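# Put the top cup carrier upright in the paper bag

## Task

Get the cup carrier lying flat and upright on the floor of the paper bag; it may already be inside. If carriers are stacked, move only the top one, and nothing else may end up in or on the bag. At the end the bag must stand on the table open, not crumpled and at full height, with its rim pulled in at most slightly compared with how it began.

## Robot and tools

Robot: two arms, left_arm and right_arm, each ending in a five-finger hand. right_arm has a right hand and left_arm a mirrored left hand. Bases in the scene frame: left_arm at (+0.016, +0.260, +0.002) m, right_arm at (-0.002, -0.306, +0.043) m, both turned about 1.4 degrees about z. A floor post stands behind the arms and a camera stand sits between them just behind the bases. Both are fixed, so do not strike them.

Scene frame: the origin is at table-top height, halfway between the nominal bases. +z is up, +x points out over the table, and +y points toward left_arm. Side names do not match image sides. Reported hand positions (metres) and end_effector_quat_wxyz are in this frame and can be off by a few centimetres.

Hand point: a point 0.05 m in front of the palm. Its +z runs along the straightened fingers, and its +y points out of the palm. For the right hand +x points across the palm away from the thumb; for the left hand +x points toward the thumb. Straight fingertips reach 0.06-0.07 m beyond the point along +z, and the finger centre lines lie 0.06 m behind it along -y. A bracket on the little-finger side of the wrist sticks out and can hit things.

Row layout (used by both execute_actions and move): one flat list of 28 numbers, each in [-1, 1], always covering both arms. The left arm's 14 come first, then the right arm's 14. For each arm the order is:
- dx, dy, dz, rx, ry, rz.
- Six hand motor targets: little, ring, middle, index, thumb_bend, thumb_turn.
- force_limit, then speed.

Pose numbers in a row are offsets, not poses. They count from that arm's Hand target at the start of the action or move, along the Hand target's own axes. 1.0 equals 0.6 m, or 180 degrees for rx, ry, rz, which together form one rotation vector. Sending all six as 0 requests nothing new from that arm.

Hand motor numbers are absolute targets: -1 is open (straight; for thumb_turn, beside the palm) and +1 is closed (for thumb_turn, in front of the palm facing the fingers). force_limit runs linearly from about 0 N at -1 to 10 N at +1, measured at the fingertip; the two thumb motors reach 15 N at +1. speed rises from nearly zero at -1 to full at +0.48 and stays full up to +1. No hand number means 'leave as is'. To keep a hand unchanged, resend the eight hand numbers of the last row actually run for that hand. If no row has run for it yet, send its hand_measured six values plus its hand_force_limit and hand_speed.

execute_actions(actions, cameras): actions is a list of actions, each a table of up to 15 rows. Each row is one control step of 1/30 s, and a short table repeats its last row until step 15. Every row in an action is measured from the same starting Hand target, not from the row before. A later action starts from the Hand target as it then stands. Camera images come back only with an empty actions list or when cameras names them: ["all"], specific names, or [] for none.

move(target, speed, blend, blocking, cameras): drives each hand point in a straight line toward its target. target is one 28-number row or a list of up to 15 such rows. Every row is an offset from the same starting Hand targets. speed is in m/s, from 0.002 to 4.3 (default 0.25), and turning is capped at twice that in rad/s. It can be one number or one per target. blend, in metres, rounds corners between listed targets; 0 stops at each one. The paths avoid nothing, and a move ends by 10 s. blocking=false returns after about 0.5 s while the motion continues. The result adds a 'move:' line saying how it ended (done, off_target, moving, held, fault) and which limits acted (paced = pose clipped, held = steps withheld).

wait(seconds): 0 to 3600; the scene runs on and nothing new is sent. stop(): brakes a running move. zoom_image(camera, region): region is [x0, y0, x1, y1] in pixels of that camera's latest image, at most 504 by 504. show_instructions(): shows the reference pages. finished_scene(scene=1): ends the scene for good.

Cameras: cam_head_left, cam_head_right and cam_high are 896x504; cam_left_wrist and cam_right_wrist are 672x504.

Results:
- Hand target: the last commanded pose after clipping. The next offsets count from it.
- end_effector_position and end_effector_quat_wxyz for each arm, plus joint positions, velocities and torques.
- hand_measured, hand_stopped_by (moving, target, force, stalled, fault), hand_load_n, hand_force_limit and hand_speed. Each six-value list uses the motor order above.
- For calls that ran actions, hand positions at sampled steps.
- MOTOR HOT or FAULT lines when they apply.

A load falling to about 0 in hand_load_n means the grip was lost. Hands often rest 1-3 cm (up to 5 cm) short of the command, mostly lower, without touching anything. The next execute_actions call, even with zero offsets, asks for the target again; if the hand still rests short, send the missing distance. Each step limits orientation to within 40 degrees of the measured one. Joint ranges (rad):
- waist ±2.880
- shoulder 0 to 3.142
- elbow 0 to 3.019
- wrist pitch -1.693 to 1.571
- wrist yaw ±1.571
- wrist roll ±2.094

Gripping: with the thumb turned in front of the palm, the hand closes around objects about 0.035-0.065 m thick, or handles down to about 0.025 m. The thumb tip against the index pad can pinch light items up to about 0.08 m. A motor moves only when its target changes by at least 0.002. To squeeze harder, raise force_limit and send a target more closed than hand_measured. To loosen, send a target more open than hand_measured. For a gentle grip, close with speed -0.94 or lower.

Avoid:
- Dropping the carrier even a few millimetres, or releasing it while it is moving.
- Fast impacts and hard pushes.
- Crushing or tipping the bag.
- Anything leaving the table.
- Hands or arms touching or gripping each other.
- Heavy strain on fingers.
- Holding loads or stretched poses for long, which heats the motors; at 100 °C an arm drops.

Loose objects may occasionally get nudged by the scene itself.

Each tool is called after "Emit:" by a JSON object that holds its "api" and its "payload", one argument or row to a line.

Reference images:

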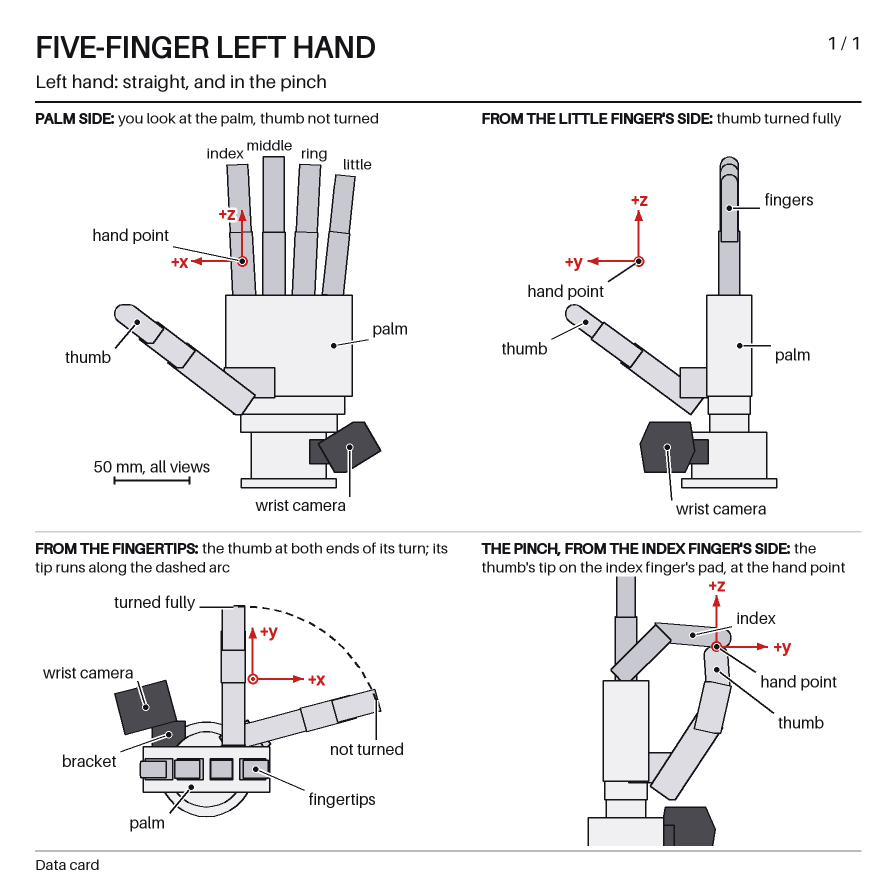

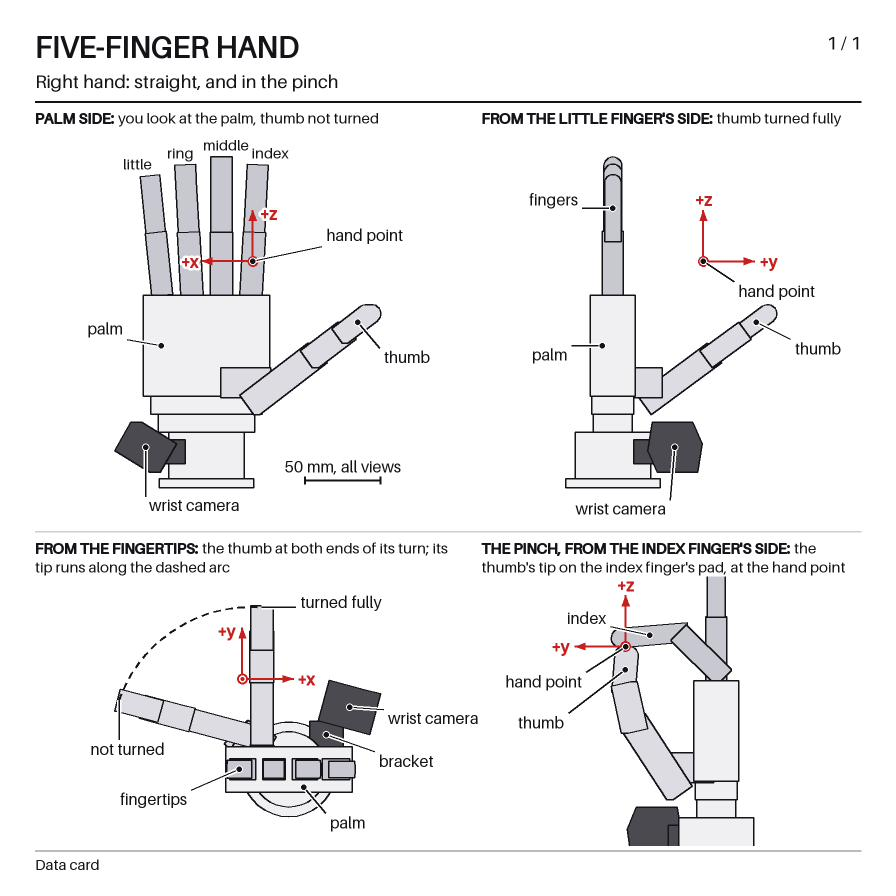

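## Session

Emit:
{"api": "execute_actions", "payload": {
  "actions": []
}}

Scene clock: 0.00 s.
left_arm: end_effector_position=(+0.4836, +0.5650, +0.1613) hand_measured=(-1.000, -1.000, -1.000, -1.000, -1.000, -1.000) hand_load_n=(+0.0, +0.0, +0.0, +0.0, +0.0, +0.0) hand_stopped_by=(target, target, target, target, target, target) hand_force_limit=0.00 hand_speed=-0.80 end_effector_quat_wxyz=(-0.147, +0.893, +0.398, +0.148) | right_arm: end_effector_position=(+0.1473, -0.4278, +0.1284) hand_measured=(-1.000, -1.000, -1.000, -1.000, -1.000, -1.000) hand_load_n=(+0.0, +0.0, +0.5, +0.0, +0.0, +0.0) hand_stopped_by=(target, target, target, target, target, target) hand_force_limit=0.00 hand_speed=-0.80 end_effector_quat_wxyz=(-0.076, +0.491, +0.867, +0.021)
Joint positions: left_arm=[0.564 1.488 1.194 -0.927 -0.237 -1.778] | right_arm=[-0.981 0.856 0.58 -1.45 0.028 1.647]
Joint velocities: within noise
Joint torques (N m): no reading
Heat: left arm: hottest shoulder 27 °C; right arm: hottest waist 28 °C.
Hand target: left_arm +0.4890, +0.5686, +0.1667; -0.148, +0.892, +0.398, +0.154 | right_arm +0.1523, -0.4347, +0.1368; -0.066, +0.492, +0.868, +0.016

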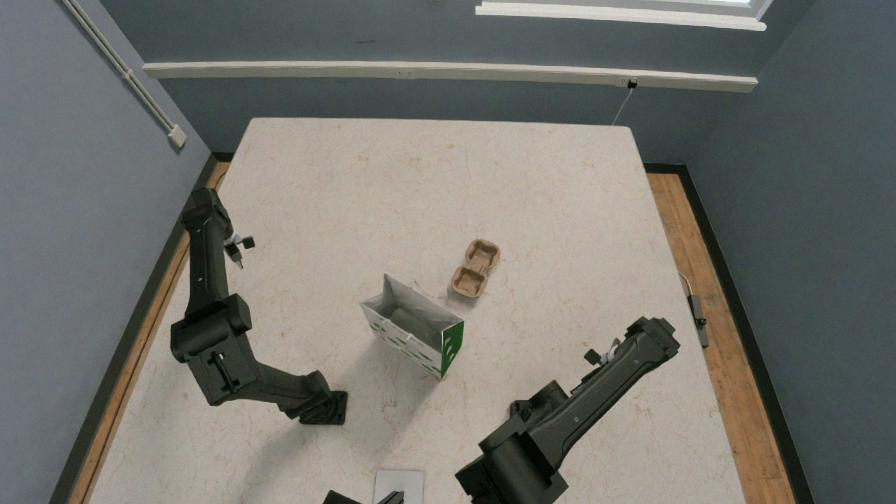

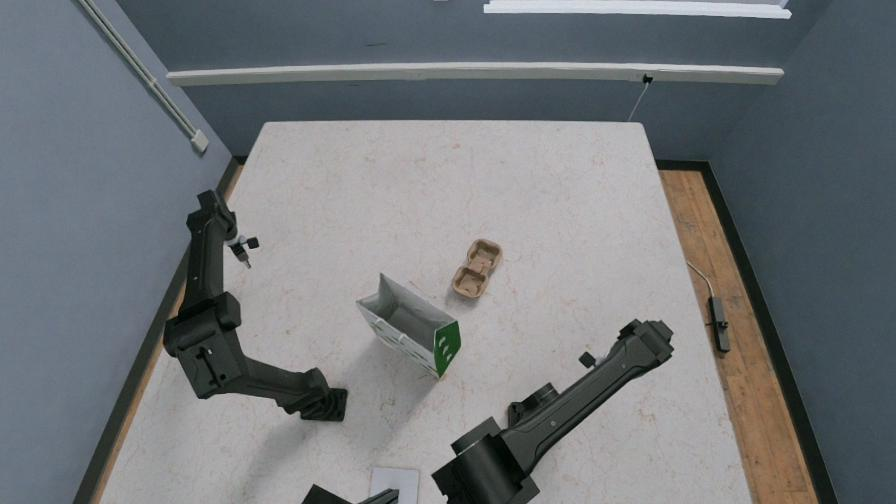

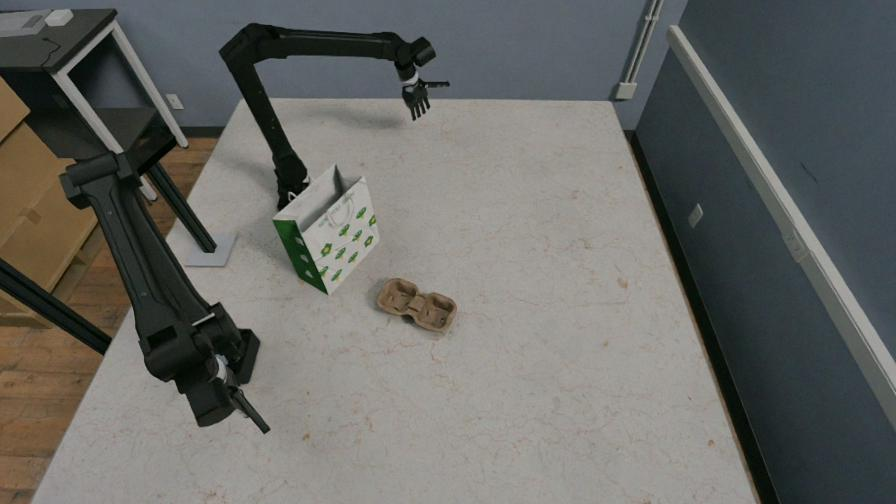

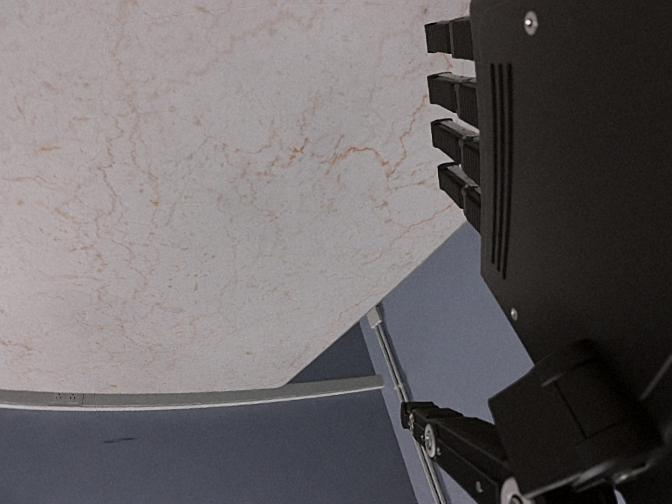

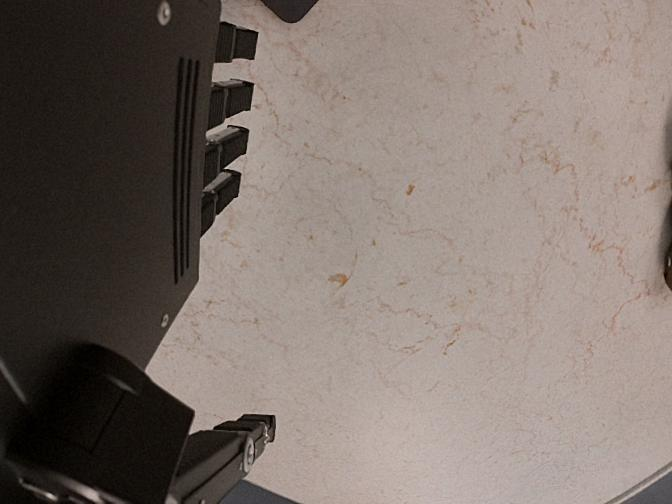

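Emit:
{"api": "zoom_image", "payload": {
  "camera": "cam_head_left",
  "region": [320, 200, 560, 400]
}}

Emit:
{"api": "zoom_image", "payload": {
  "camera": "cam_high",
  "region": [220, 120, 520, 360]
}}

Emit:
{"api": "zoom_image", "payload": {
  "camera": "cam_head_right",
  "region": [320, 200, 560, 400]
}}

Scaled by 2.100 from the camera's image (finer frame: 1280x720).

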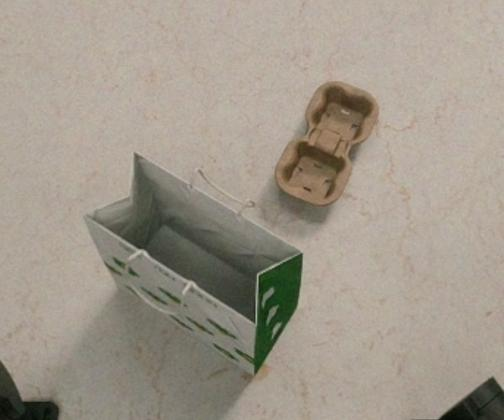

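Scaled by 1.680 from the camera's image (finer frame: 1280x720).

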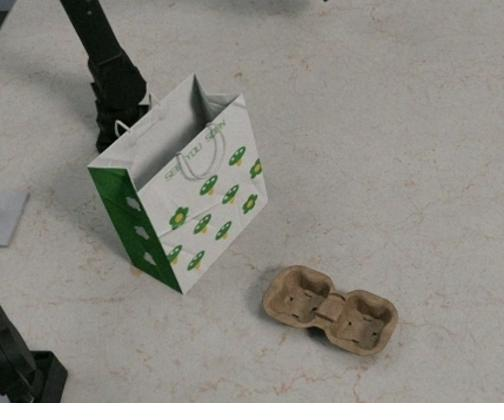

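Scaled by 2.100 from the camera's image (finer frame: 1280x720).

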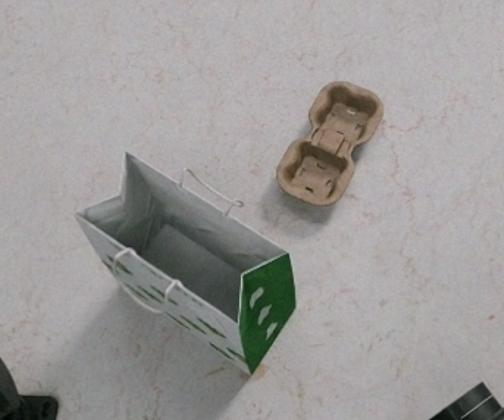

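Emit:
{"api": "zoom_image", "payload": {
  "camera": "cam_head_left",
  "region": [350, 260, 480, 390]
}}

Emit:
{"api": "zoom_image", "payload": {
  "camera": "cam_high",
  "region": [260, 150, 400, 300]
}}

Emit:
{"api": "zoom_image", "payload": {
  "camera": "cam_high",
  "region": [360, 260, 480, 350]
}}

Emit:
{"api": "zoom_image", "payload": {
  "camera": "cam_head_right",
  "region": [430, 220, 530, 320]
}}

Scaled by 3.877 from the camera's image (finer frame: 1280x720).

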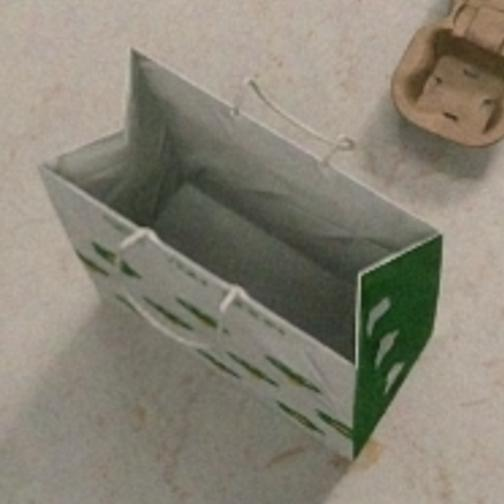

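Scaled by 3.360 from the camera's image (finer frame: 1280x720).

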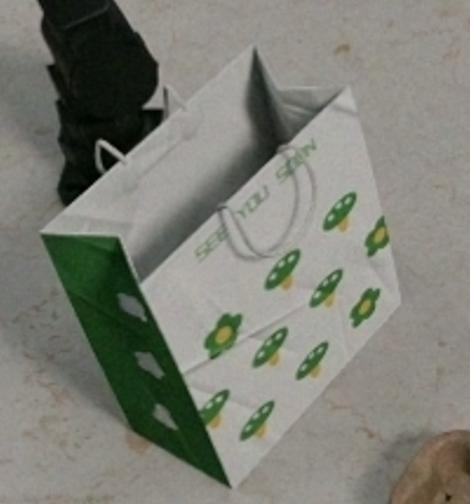

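Scaled by 4.200 from the camera's image (finer frame: 1280x720).

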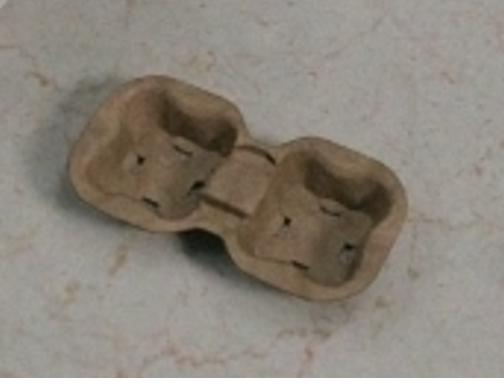

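Scaled by 5.040 from the camera's image (finer frame: 1280x720).

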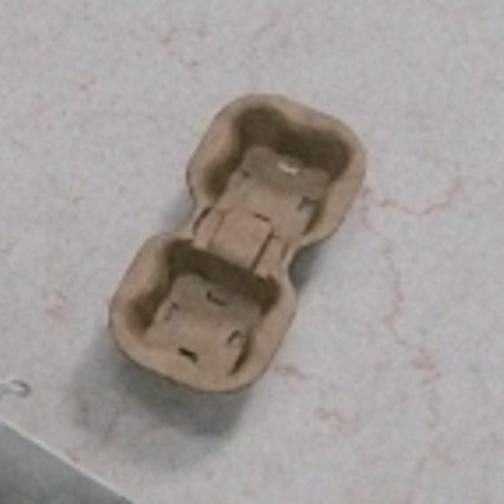

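Emit:
{"api": "move", "payload": {
  "target": [0,0,0,0,0,0,-1,-1,-1,-1,-1,-1,0,-0.8,0.1545,0.668,-0.1952,0.0402,-0.0358,-0.7122,-1,-1,-1,-1,-1,-1,0,-0.8],
  "speed": 0.25,
  "cameras": ["all"]
}}

Scene clock: 154.33 s.
left_arm: end_effector_position=(+0.4836, +0.5650, +0.1613) hand_measured=(-1.000, -1.000, -1.000, -1.000, -1.000, -1.000) hand_load_n=(+0.0, +0.0, +0.0, +0.0, +0.0, +0.0) hand_stopped_by=(target, target, target, target, target, target) hand_force_limit=0.00 hand_speed=-0.80 end_effector_quat_wxyz=(-0.147, +0.893, +0.398, +0.148) | right_arm: end_effector_position=(+0.4480, -0.1638, +0.2362) hand_measured=(-1.000, -1.000, -1.000, -1.000, -1.000, -1.000) hand_load_n=(+0.0, +0.0, +0.0, +0.0, +0.0, +0.0) hand_stopped_by=(target, target, target, target, target, target) hand_force_limit=0.00 hand_speed=-0.80 end_effector_quat_wxyz=(-0.016, -0.564, +0.826, +0.006)
Joint positions: left_arm=[0.564 1.488 1.194 -0.927 -0.237 -1.778] | right_arm=[0.161 1.684 1.58 -1.5 0.002 0.558]
Joint torques (N m): left_arm=[0.91 -10.4 8.8 1.29 -0.14 0.11] | right_arm=[-0.38 -16.26 10.41 -0.29 -0.14 -0.14]
Heat: left arm: hottest elbow 34 °C; right arm: hottest elbow 38 °C.
Hand target: left_arm +0.4890, +0.5686, +0.1667; -0.148, +0.892, +0.398, +0.154 | right_arm +0.4598, -0.1598, +0.2503; +0.000, -0.569, +0.822, +0.000
Off the commanded pose: left_arm 0.008 m, 1 deg | right_arm 0.019 m, 2 deg.
move: off_target (right_arm)

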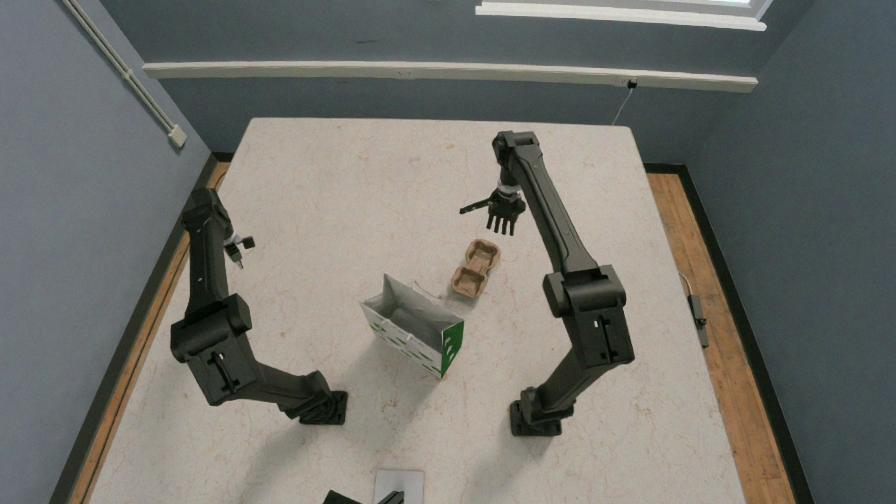

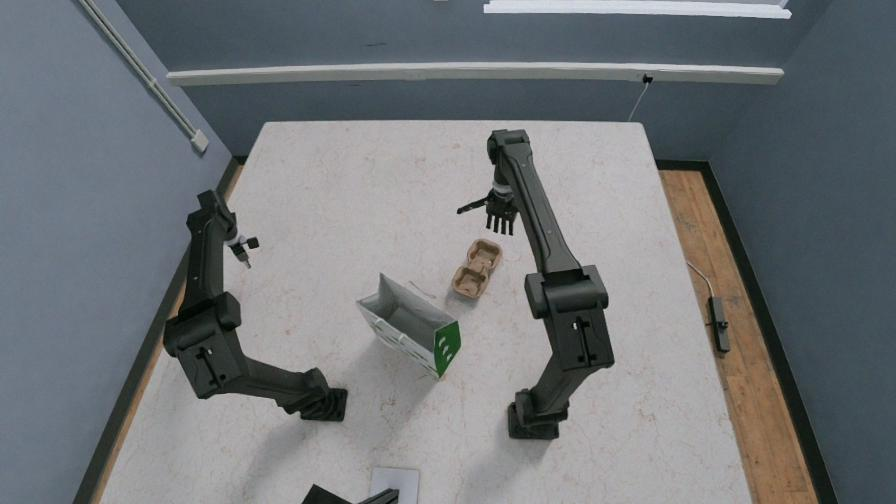

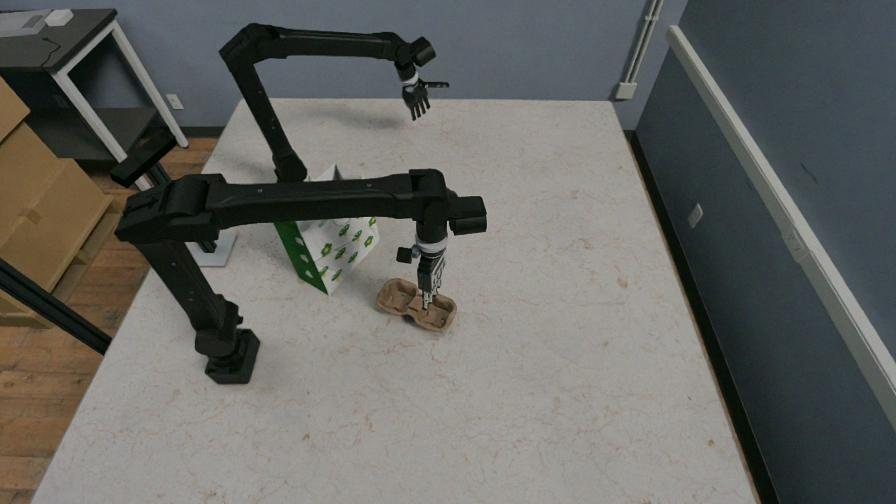

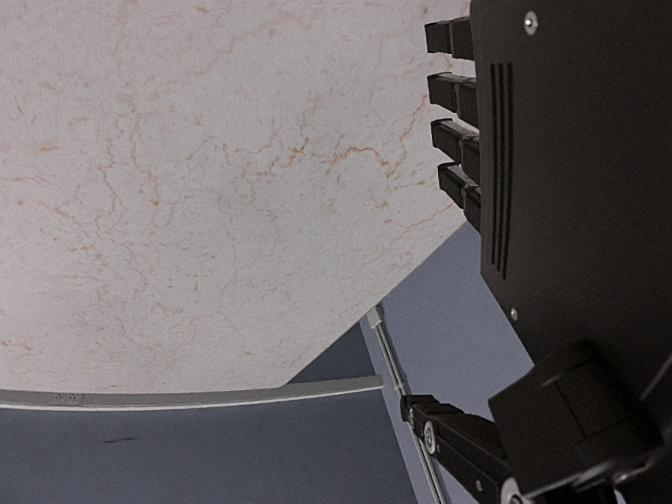

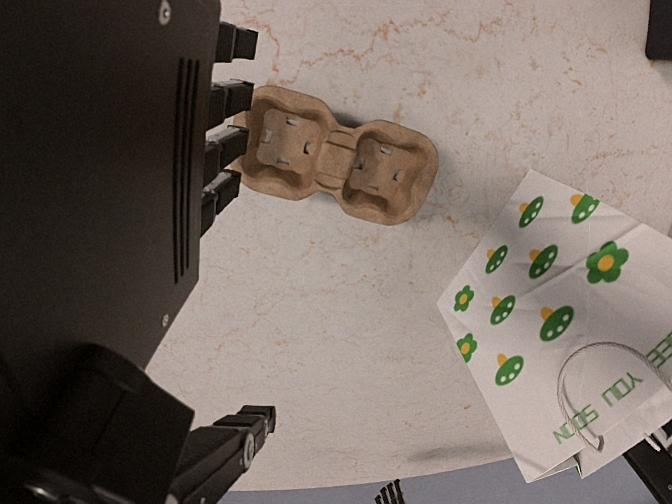

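Emit:
{"api": "zoom_image", "payload": {
  "camera": "cam_right_wrist",
  "region": [150, 0, 460, 260]
}}

Emit:
{"api": "zoom_image", "payload": {
  "camera": "cam_head_left",
  "region": [420, 120, 560, 320]
}}

Emit:
{"api": "zoom_image", "payload": {
  "camera": "cam_high",
  "region": [340, 160, 520, 350]
}}

Scaled by 1.626 from the camera's image (finer frame: 960x720).

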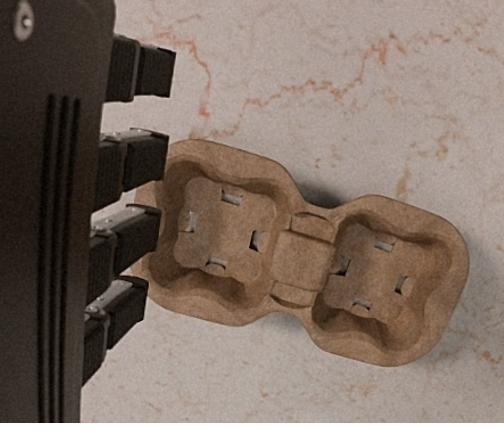

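Scaled by 2.520 from the camera's image (finer frame: 1280x720).

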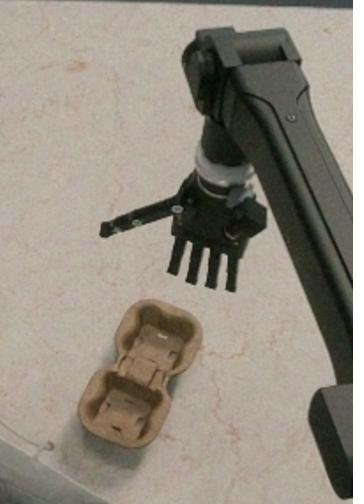

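Scaled by 2.653 from the camera's image (finer frame: 1280x720).

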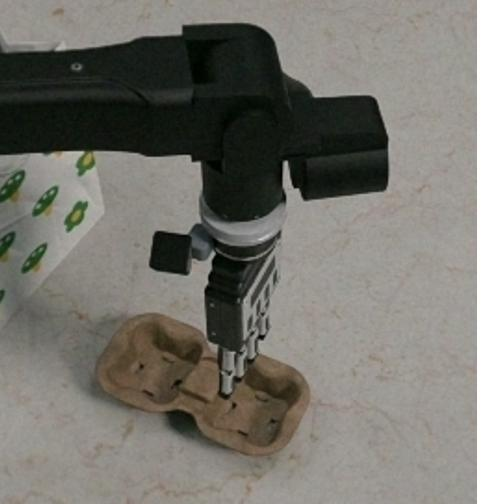

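Emit:
{"api": "zoom_image", "payload": {
  "camera": "cam_right_wrist",
  "region": [230, 75, 450, 235]
}}

Emit:
{"api": "zoom_image", "payload": {
  "camera": "cam_right_wrist",
  "region": [430, 150, 672, 504]
}}

Scaled by 2.291 from the camera's image (finer frame: 960x720).

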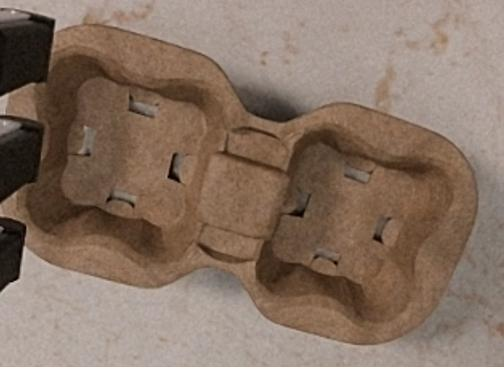

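Scaled by 1.424 from the camera's image (finer frame: 960x720).

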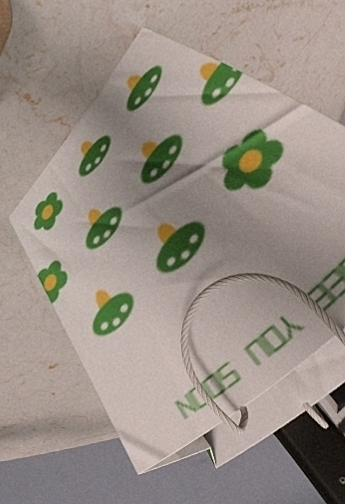

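Emit:
{"api": "move", "payload": {
  "target": [
    [0,0,0,0,0,0,-1,-1,-1,-1,-1,-1,0,-0.8,0,0,-0.2828,0,0,0,-1,-1,-1,-1,-1,-1,0,-0.8],
    [0,0,0,0,0,0,-1,-1,-1,-1,-1,-1,0,-0.8,-0.0973,0.3745,-0.2828,0,0,-0.4444,-1,-1,-1,-1,-1,-1,0,-0.8]
  ],
  "speed": 0.25,
  "blend": 0.05,
  "cameras": ["cam_right_wrist", "cam_high", "cam_head_left"]
}}

Scene clock: 611.77 s.
left_arm: end_effector_position=(+0.4836, +0.5650, +0.1613) hand_measured=(-1.000, -1.000, -1.000, -1.000, -1.000, -1.000) hand_load_n=(+0.0, +0.0, +0.0, +0.0, +0.0, +0.0) hand_stopped_by=(target, target, target, target, target, target) hand_force_limit=0.00 hand_speed=-0.80 end_effector_quat_wxyz=(-0.147, +0.893, +0.398, +0.148) | right_arm: end_effector_position=(+0.2743, -0.0222, +0.4121) hand_measured=(-1.000, -1.000, -1.000, -1.000, -1.000, -1.000) hand_load_n=(+0.0, +0.0, +0.0, +0.0, +0.0, +0.0) hand_stopped_by=(target, target, target, target, target, target) hand_force_limit=0.00 hand_speed=-0.80 end_effector_quat_wxyz=(-0.096, +0.957, -0.270, +0.050)
Joint positions: left_arm=[0.564 1.488 1.194 -0.927 -0.237 -1.778] | right_arm=[0.734 1.449 1.796 -1.7 -0.012 -0.261]
Joint torques (N m): left_arm=[1.44 -11.05 8.73 1.18 -0.13 0.08] | right_arm=[-0.67 -14.1 6.95 0.21 0.01 -0.16]
Heat: left arm: hottest elbow 38 °C; right arm: hottest elbow 48 °C.
Hand target: left_arm +0.4890, +0.5686, +0.1667; -0.148, +0.892, +0.398, +0.154 | right_arm +0.2699, -0.0260, +0.4197; +0.000, +0.964, -0.264, +0.000
Off the commanded pose: left_arm 0.008 m, 1 deg | right_arm 0.010 m, 13 deg.
joint sent to its limit (right arm) — joint 4 (wrist pitch), lower limit. The joint targets are off in orientation, not in position.
move: off_target (right_arm)
Images, in order (width x height): cam_head_left 896x504, cam_high 896x504, cam_right_wrist 672x504.

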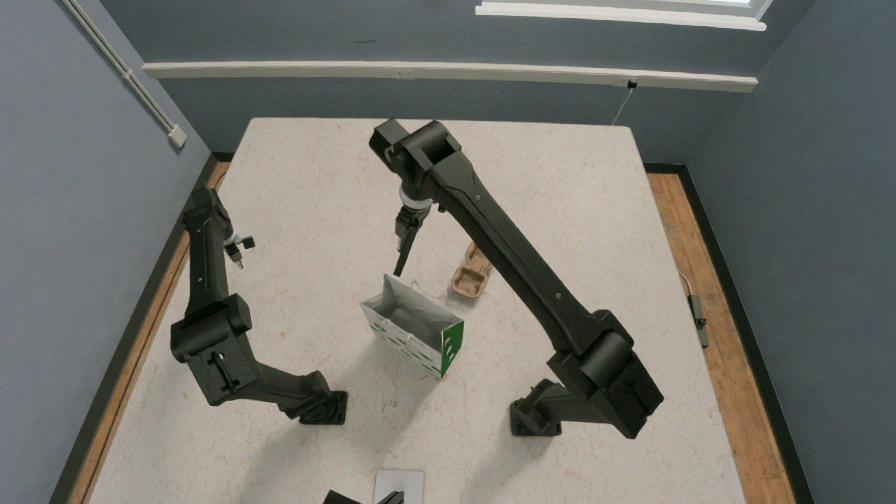

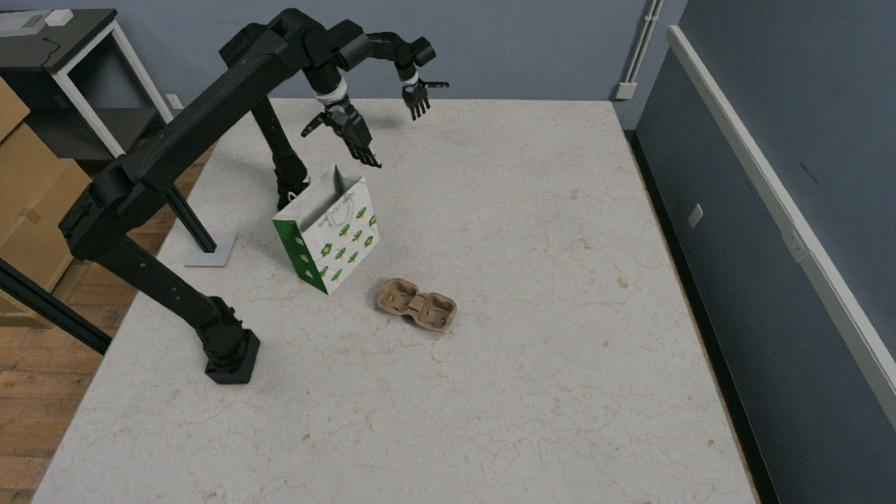

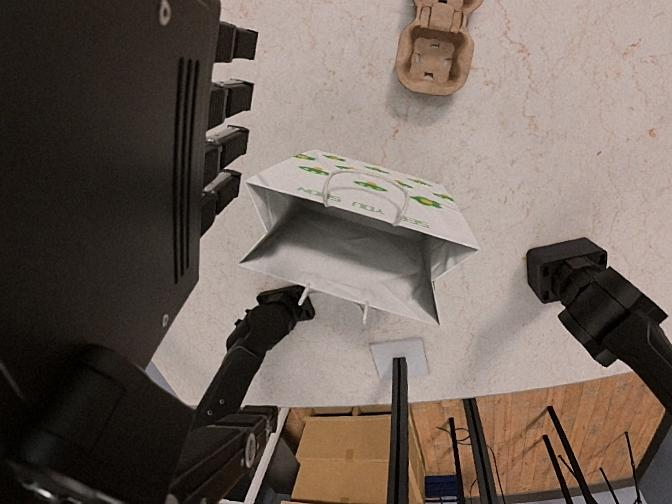

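Emit:
{"api": "zoom_image", "payload": {
  "camera": "cam_right_wrist",
  "region": [225, 130, 495, 340]
}}

Emit:
{"api": "zoom_image", "payload": {
  "camera": "cam_head_left",
  "region": [350, 100, 500, 390]
}}

Scaled by 1.867 from the camera's image (finer frame: 960x720).

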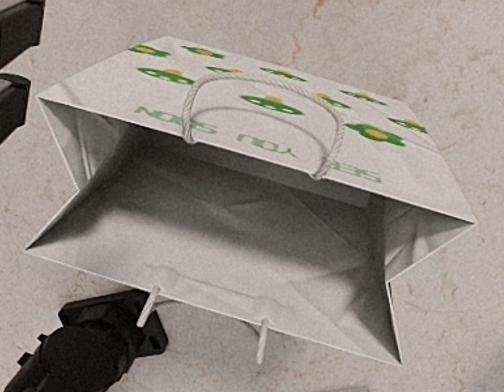

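Scaled by 1.738 from the camera's image (finer frame: 1280x720).

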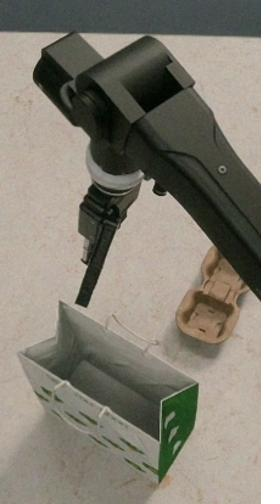

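Emit:
{"api": "zoom_image", "payload": {
  "camera": "cam_high",
  "region": [370, 270, 465, 340]
}}

Emit:
{"api": "zoom_image", "payload": {
  "camera": "cam_right_wrist",
  "region": [380, 0, 500, 110]
}}

Scaled by 5.305 from the camera's image (finer frame: 1280x720).

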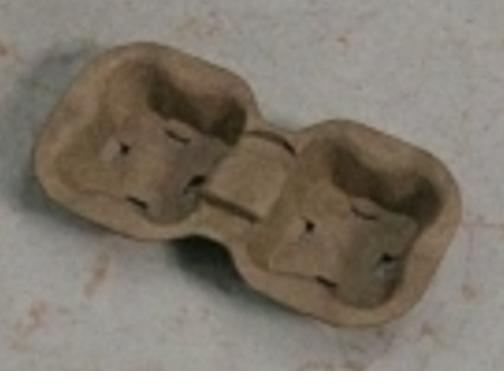

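Scaled by 4.200 from the camera's image (finer frame: 960x720).

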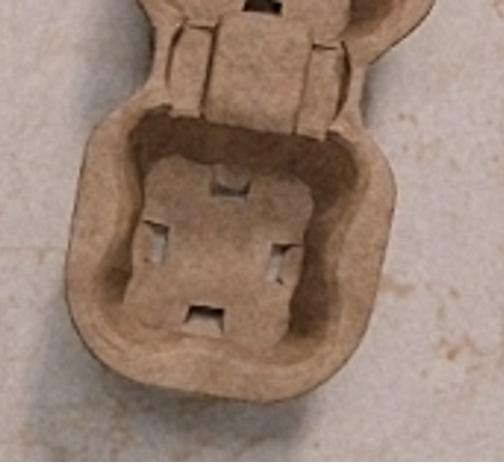

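Emit:
{"api": "move", "payload": {
  "target": [
    [0,0,0,0,0,0,-1,-1,-1,-1,-1,-1,0,-0.8,0.4023,0.2538,0.1162,0.136,-0.161,0.4316,1,1,1,1,-1,-1,0,-0.2],
    [0,0,0,0,0,0,-1,-1,-1,-1,-1,-1,0,-0.8,0.4165,0.2367,0.4995,0.136,-0.161,0.4316,1,1,1,1,-1,-1,0,-0.2]
  ],
  "speed": 0.25,
  "blend": 0.04,
  "cameras": ["cam_right_wrist", "cam_high", "cam_head_left"]
}}

Scene clock: 800.10 s.
left_arm: end_effector_position=(+0.4836, +0.5650, +0.1613) hand_measured=(-1.000, -1.000, -1.000, -1.000, -1.000, -1.000) hand_load_n=(+0.0, +0.0, +0.0, +0.0, +0.0, +0.0) hand_stopped_by=(target, target, target, target, target, target) hand_force_limit=0.00 hand_speed=-0.80 end_effector_quat_wxyz=(-0.147, +0.893, +0.398, +0.148) | right_arm: end_effector_position=(+0.4066, -0.2780, +0.1146) hand_measured=(+1.000, +1.000, +1.000, +1.000, -1.000, -1.000) hand_load_n=(+0.0, +0.0, +0.0, +0.5, +0.0, +0.0) hand_stopped_by=(target, target, target, target, target, target) hand_force_limit=0.00 hand_speed=-0.20 end_effector_quat_wxyz=(+0.240, -0.537, +0.789, +0.178)
Joint positions: left_arm=[0.564 1.488 1.194 -0.927 -0.237 -1.778] | right_arm=[-0.306 1.648 1.043 -0.928 -0.606 0.106]
Joint torques (N m): left_arm=[0.21 -10.4 8.59 1.24 -0.14 0.08] | right_arm=[-0.32 -14.33 6.41 0.69 -0.54 0.06]
Heat: left arm: hottest elbow 40 °C; right arm: hottest elbow 41 °C.
Hand target: left_arm +0.4890, +0.5686, +0.1667; -0.148, +0.892, +0.398, +0.154 | right_arm +0.4128, -0.2756, +0.1202; +0.248, -0.540, +0.786, +0.170
Off the commanded pose: left_arm 0.008 m, 1 deg | right_arm 0.009 m, 1 deg.
move: done
Images, in order (width x height): cam_head_left 896x504, cam_high 896x504, cam_right_wrist 672x504.

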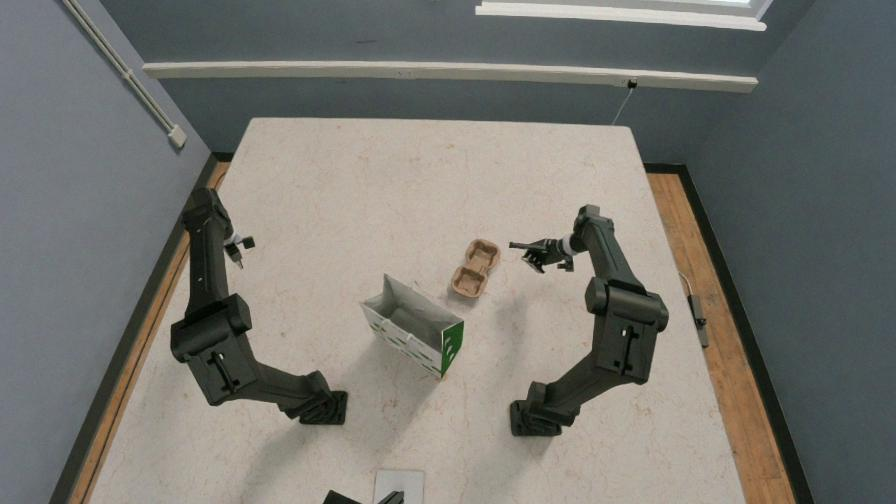

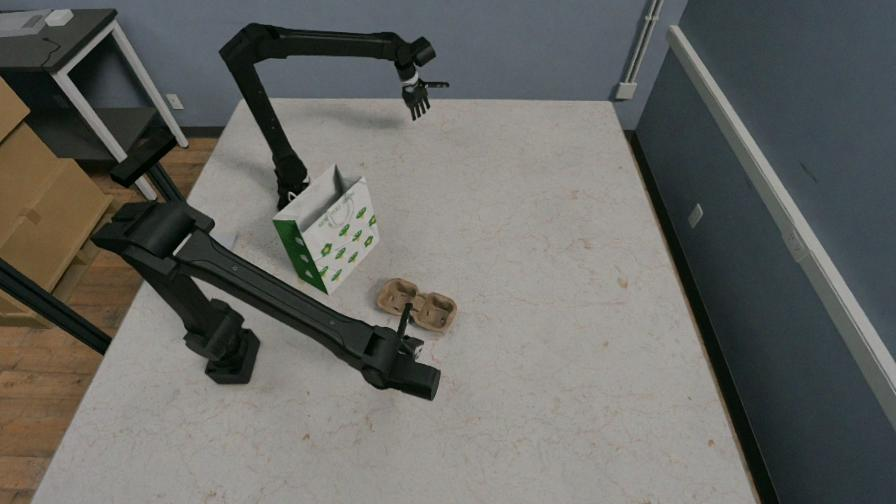

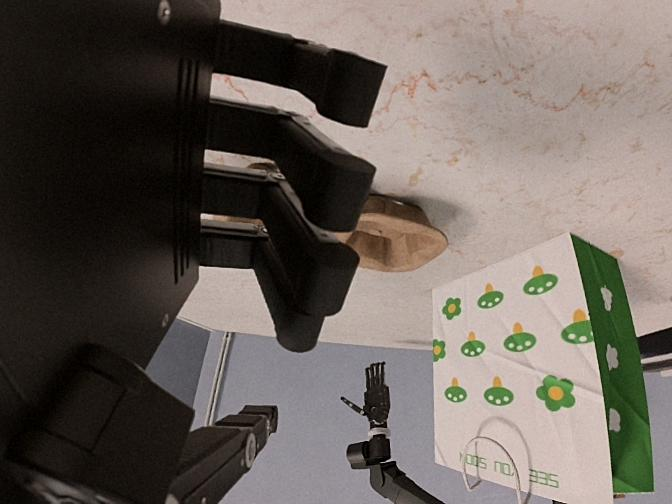

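Emit:
{"api": "move", "payload": {
  "target": [0,0,0,0,0,0,-1,-1,-1,-1,-1,-1,0,-0.8,0,-0.06,0,0,0,0,-1,-1,-1,-1,-1,-1,0,-0.2],
  "speed": 0.15,
  "cameras": ["cam_right_wrist"]
}}

Emit:
{"api": "zoom_image", "payload": {
  "camera": "cam_right_wrist",
  "region": [230, 130, 480, 300]
}}

Scene clock: 807.83 s.
left_arm: end_effector_position=(+0.4836, +0.5650, +0.1613) hand_measured=(-1.000, -1.000, -1.000, -1.000, -1.000, -1.000) hand_load_n=(+0.0, +0.0, +0.0, +0.0, +0.0, -0.5) hand_stopped_by=(target, target, target, target, target, target) hand_force_limit=0.00 hand_speed=-0.80 end_effector_quat_wxyz=(-0.147, +0.893, +0.398, +0.148) | right_arm: end_effector_position=(+0.4325, -0.2854, +0.1109) hand_measured=(-1.000, -1.000, -1.000, -1.000, -1.000, -1.000) hand_load_n=(+0.0, +0.0, +0.0, +0.0, -0.5, +0.0) hand_stopped_by=(target, target, target, target, target, target) hand_force_limit=0.00 hand_speed=-0.20 end_effector_quat_wxyz=(+0.239, -0.537, +0.789, +0.179)
Joint positions: left_arm=[0.564 1.488 1.194 -0.927 -0.237 -1.778] | right_arm=[-0.306 1.716 1.123 -0.943 -0.606 0.106]
Joint torques (N m): left_arm=[0.97 -11.4 8.58 1.22 -0.1 0.04] | right_arm=[-0.79 -15.33 8.54 -0.2 -0.57 -0.05]
Heat: left arm: hottest elbow 40 °C; right arm: hottest elbow 40 °C.
Hand target: left_arm +0.4890, +0.5686, +0.1667; -0.148, +0.892, +0.398, +0.154 | right_arm +0.4463, -0.2885, +0.1201; +0.248, -0.540, +0.786, +0.170
Off the commanded pose: left_arm 0.008 m, 1 deg | right_arm 0.017 m, 2 deg.
move: off_target (right_arm)

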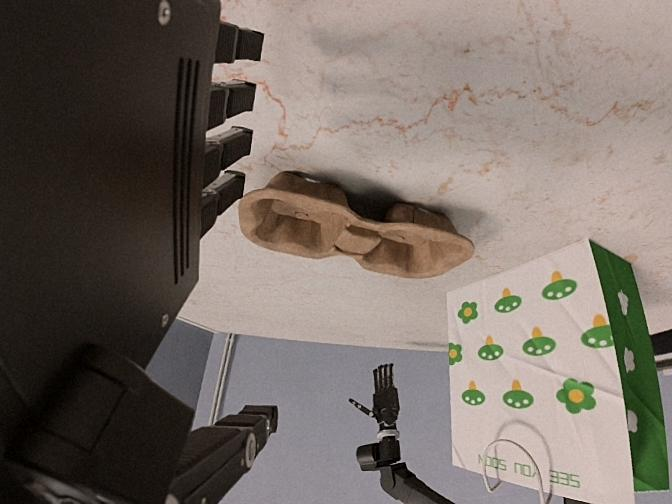

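Scaled by 2.016 from the camera's image (finer frame: 960x720).

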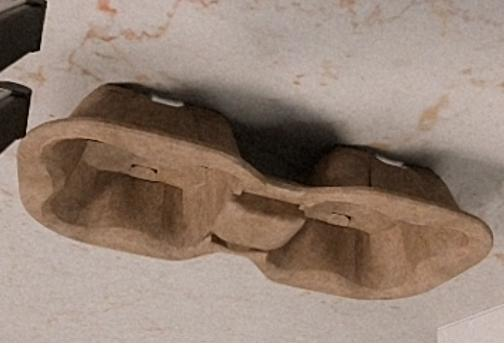

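Emit:
{"api": "zoom_image", "payload": {
  "camera": "cam_right_wrist",
  "region": [310, 170, 430, 290]
}}

Scaled by 4.200 from the camera's image (finer frame: 960x720).

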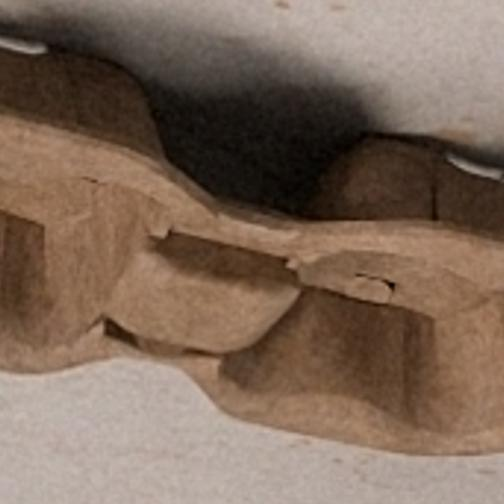

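Emit:
{"api": "move", "payload": {
  "target": [
    [0,0,0,0,0,0,-1,-1,-1,-1,-1,-1,0,-0.8,-0.1145,0.0112,-0.0823,0.1993,0.2279,-0.0845,-1,-1,-1,-1,-1,-1,0,-0.2],
    [0,0,0,0,0,0,-1,-1,-1,-1,-1,-1,0,-0.8,-0.2162,0.024,0.0702,0.1993,0.2279,-0.0845,1,-0.16,-0.16,-0.16,-1,1,0,-0.2]
  ],
  "speed": 0.2,
  "blend": 0.02,
  "cameras": ["cam_right_wrist", "cam_high", "cam_head_left"]
}}

Scene clock: 941.07 s.
left_arm: end_effector_position=(+0.4836, +0.5650, +0.1613) hand_measured=(-1.000, -1.000, -1.000, -1.000, -1.000, -1.000) hand_load_n=(-0.5, +0.0, +0.0, +0.0, +0.0, +0.0) hand_stopped_by=(target, target, target, target, target, target) hand_force_limit=0.00 hand_speed=-0.80 end_effector_quat_wxyz=(-0.147, +0.893, +0.398, +0.148) | right_arm: end_effector_position=(+0.4584, -0.1694, +0.1384) hand_measured=(+1.000, -0.160, -0.160, -0.160, -1.000, +1.000) hand_load_n=(+0.0, +0.0, +0.0, +0.0, +0.0, +0.0) hand_stopped_by=(target, target, target, target, target, target) hand_force_limit=0.00 hand_speed=-0.20 end_effector_quat_wxyz=(+0.105, -0.573, +0.757, -0.296)
Joint positions: left_arm=[0.564 1.488 1.194 -0.927 -0.237 -1.778] | right_arm=[0.359 1.481 1.063 -0.754 0.513 0.553]
Joint torques (N m): left_arm=[1.03 -10.99 8.66 1.17 -0.18 0.06] | right_arm=[-1.03 -13.39 10.14 1.18 0.33 -0.02]
Heat: left arm: hottest elbow 41 °C; right arm: hottest elbow 46 °C.
Hand target: left_arm +0.4890, +0.5686, +0.1667; -0.148, +0.892, +0.398, +0.154 | right_arm +0.4797, -0.1616, +0.1602; +0.132, -0.560, +0.760, -0.304
Off the commanded pose: left_arm 0.008 m, 1 deg | right_arm 0.031 m, 4 deg.
move: off_target (right_arm); target 2's new numbers were sent with right_arm's hand 0.031 m and 4 deg from that target
Images, in order (width x height): cam_head_left 896x504, cam_high 896x504, cam_right_wrist 672x504.

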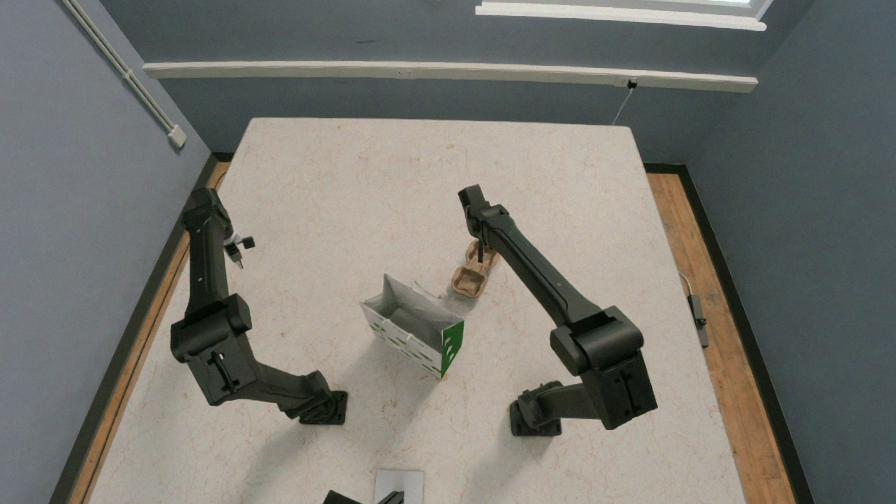

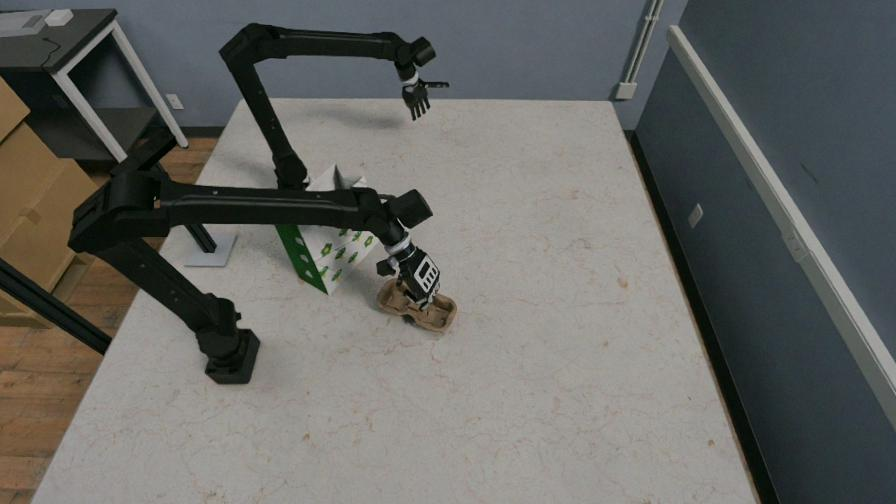

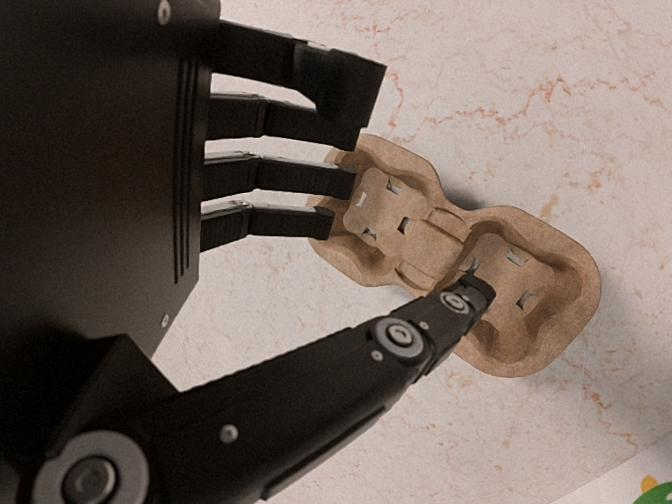

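Emit:
{"api": "zoom_image", "payload": {
  "camera": "cam_right_wrist",
  "region": [290, 110, 620, 400]
}}

Scaled by 1.527 from the camera's image (finer frame: 960x720).

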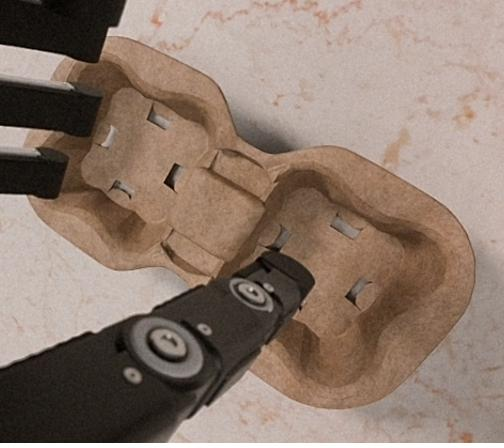

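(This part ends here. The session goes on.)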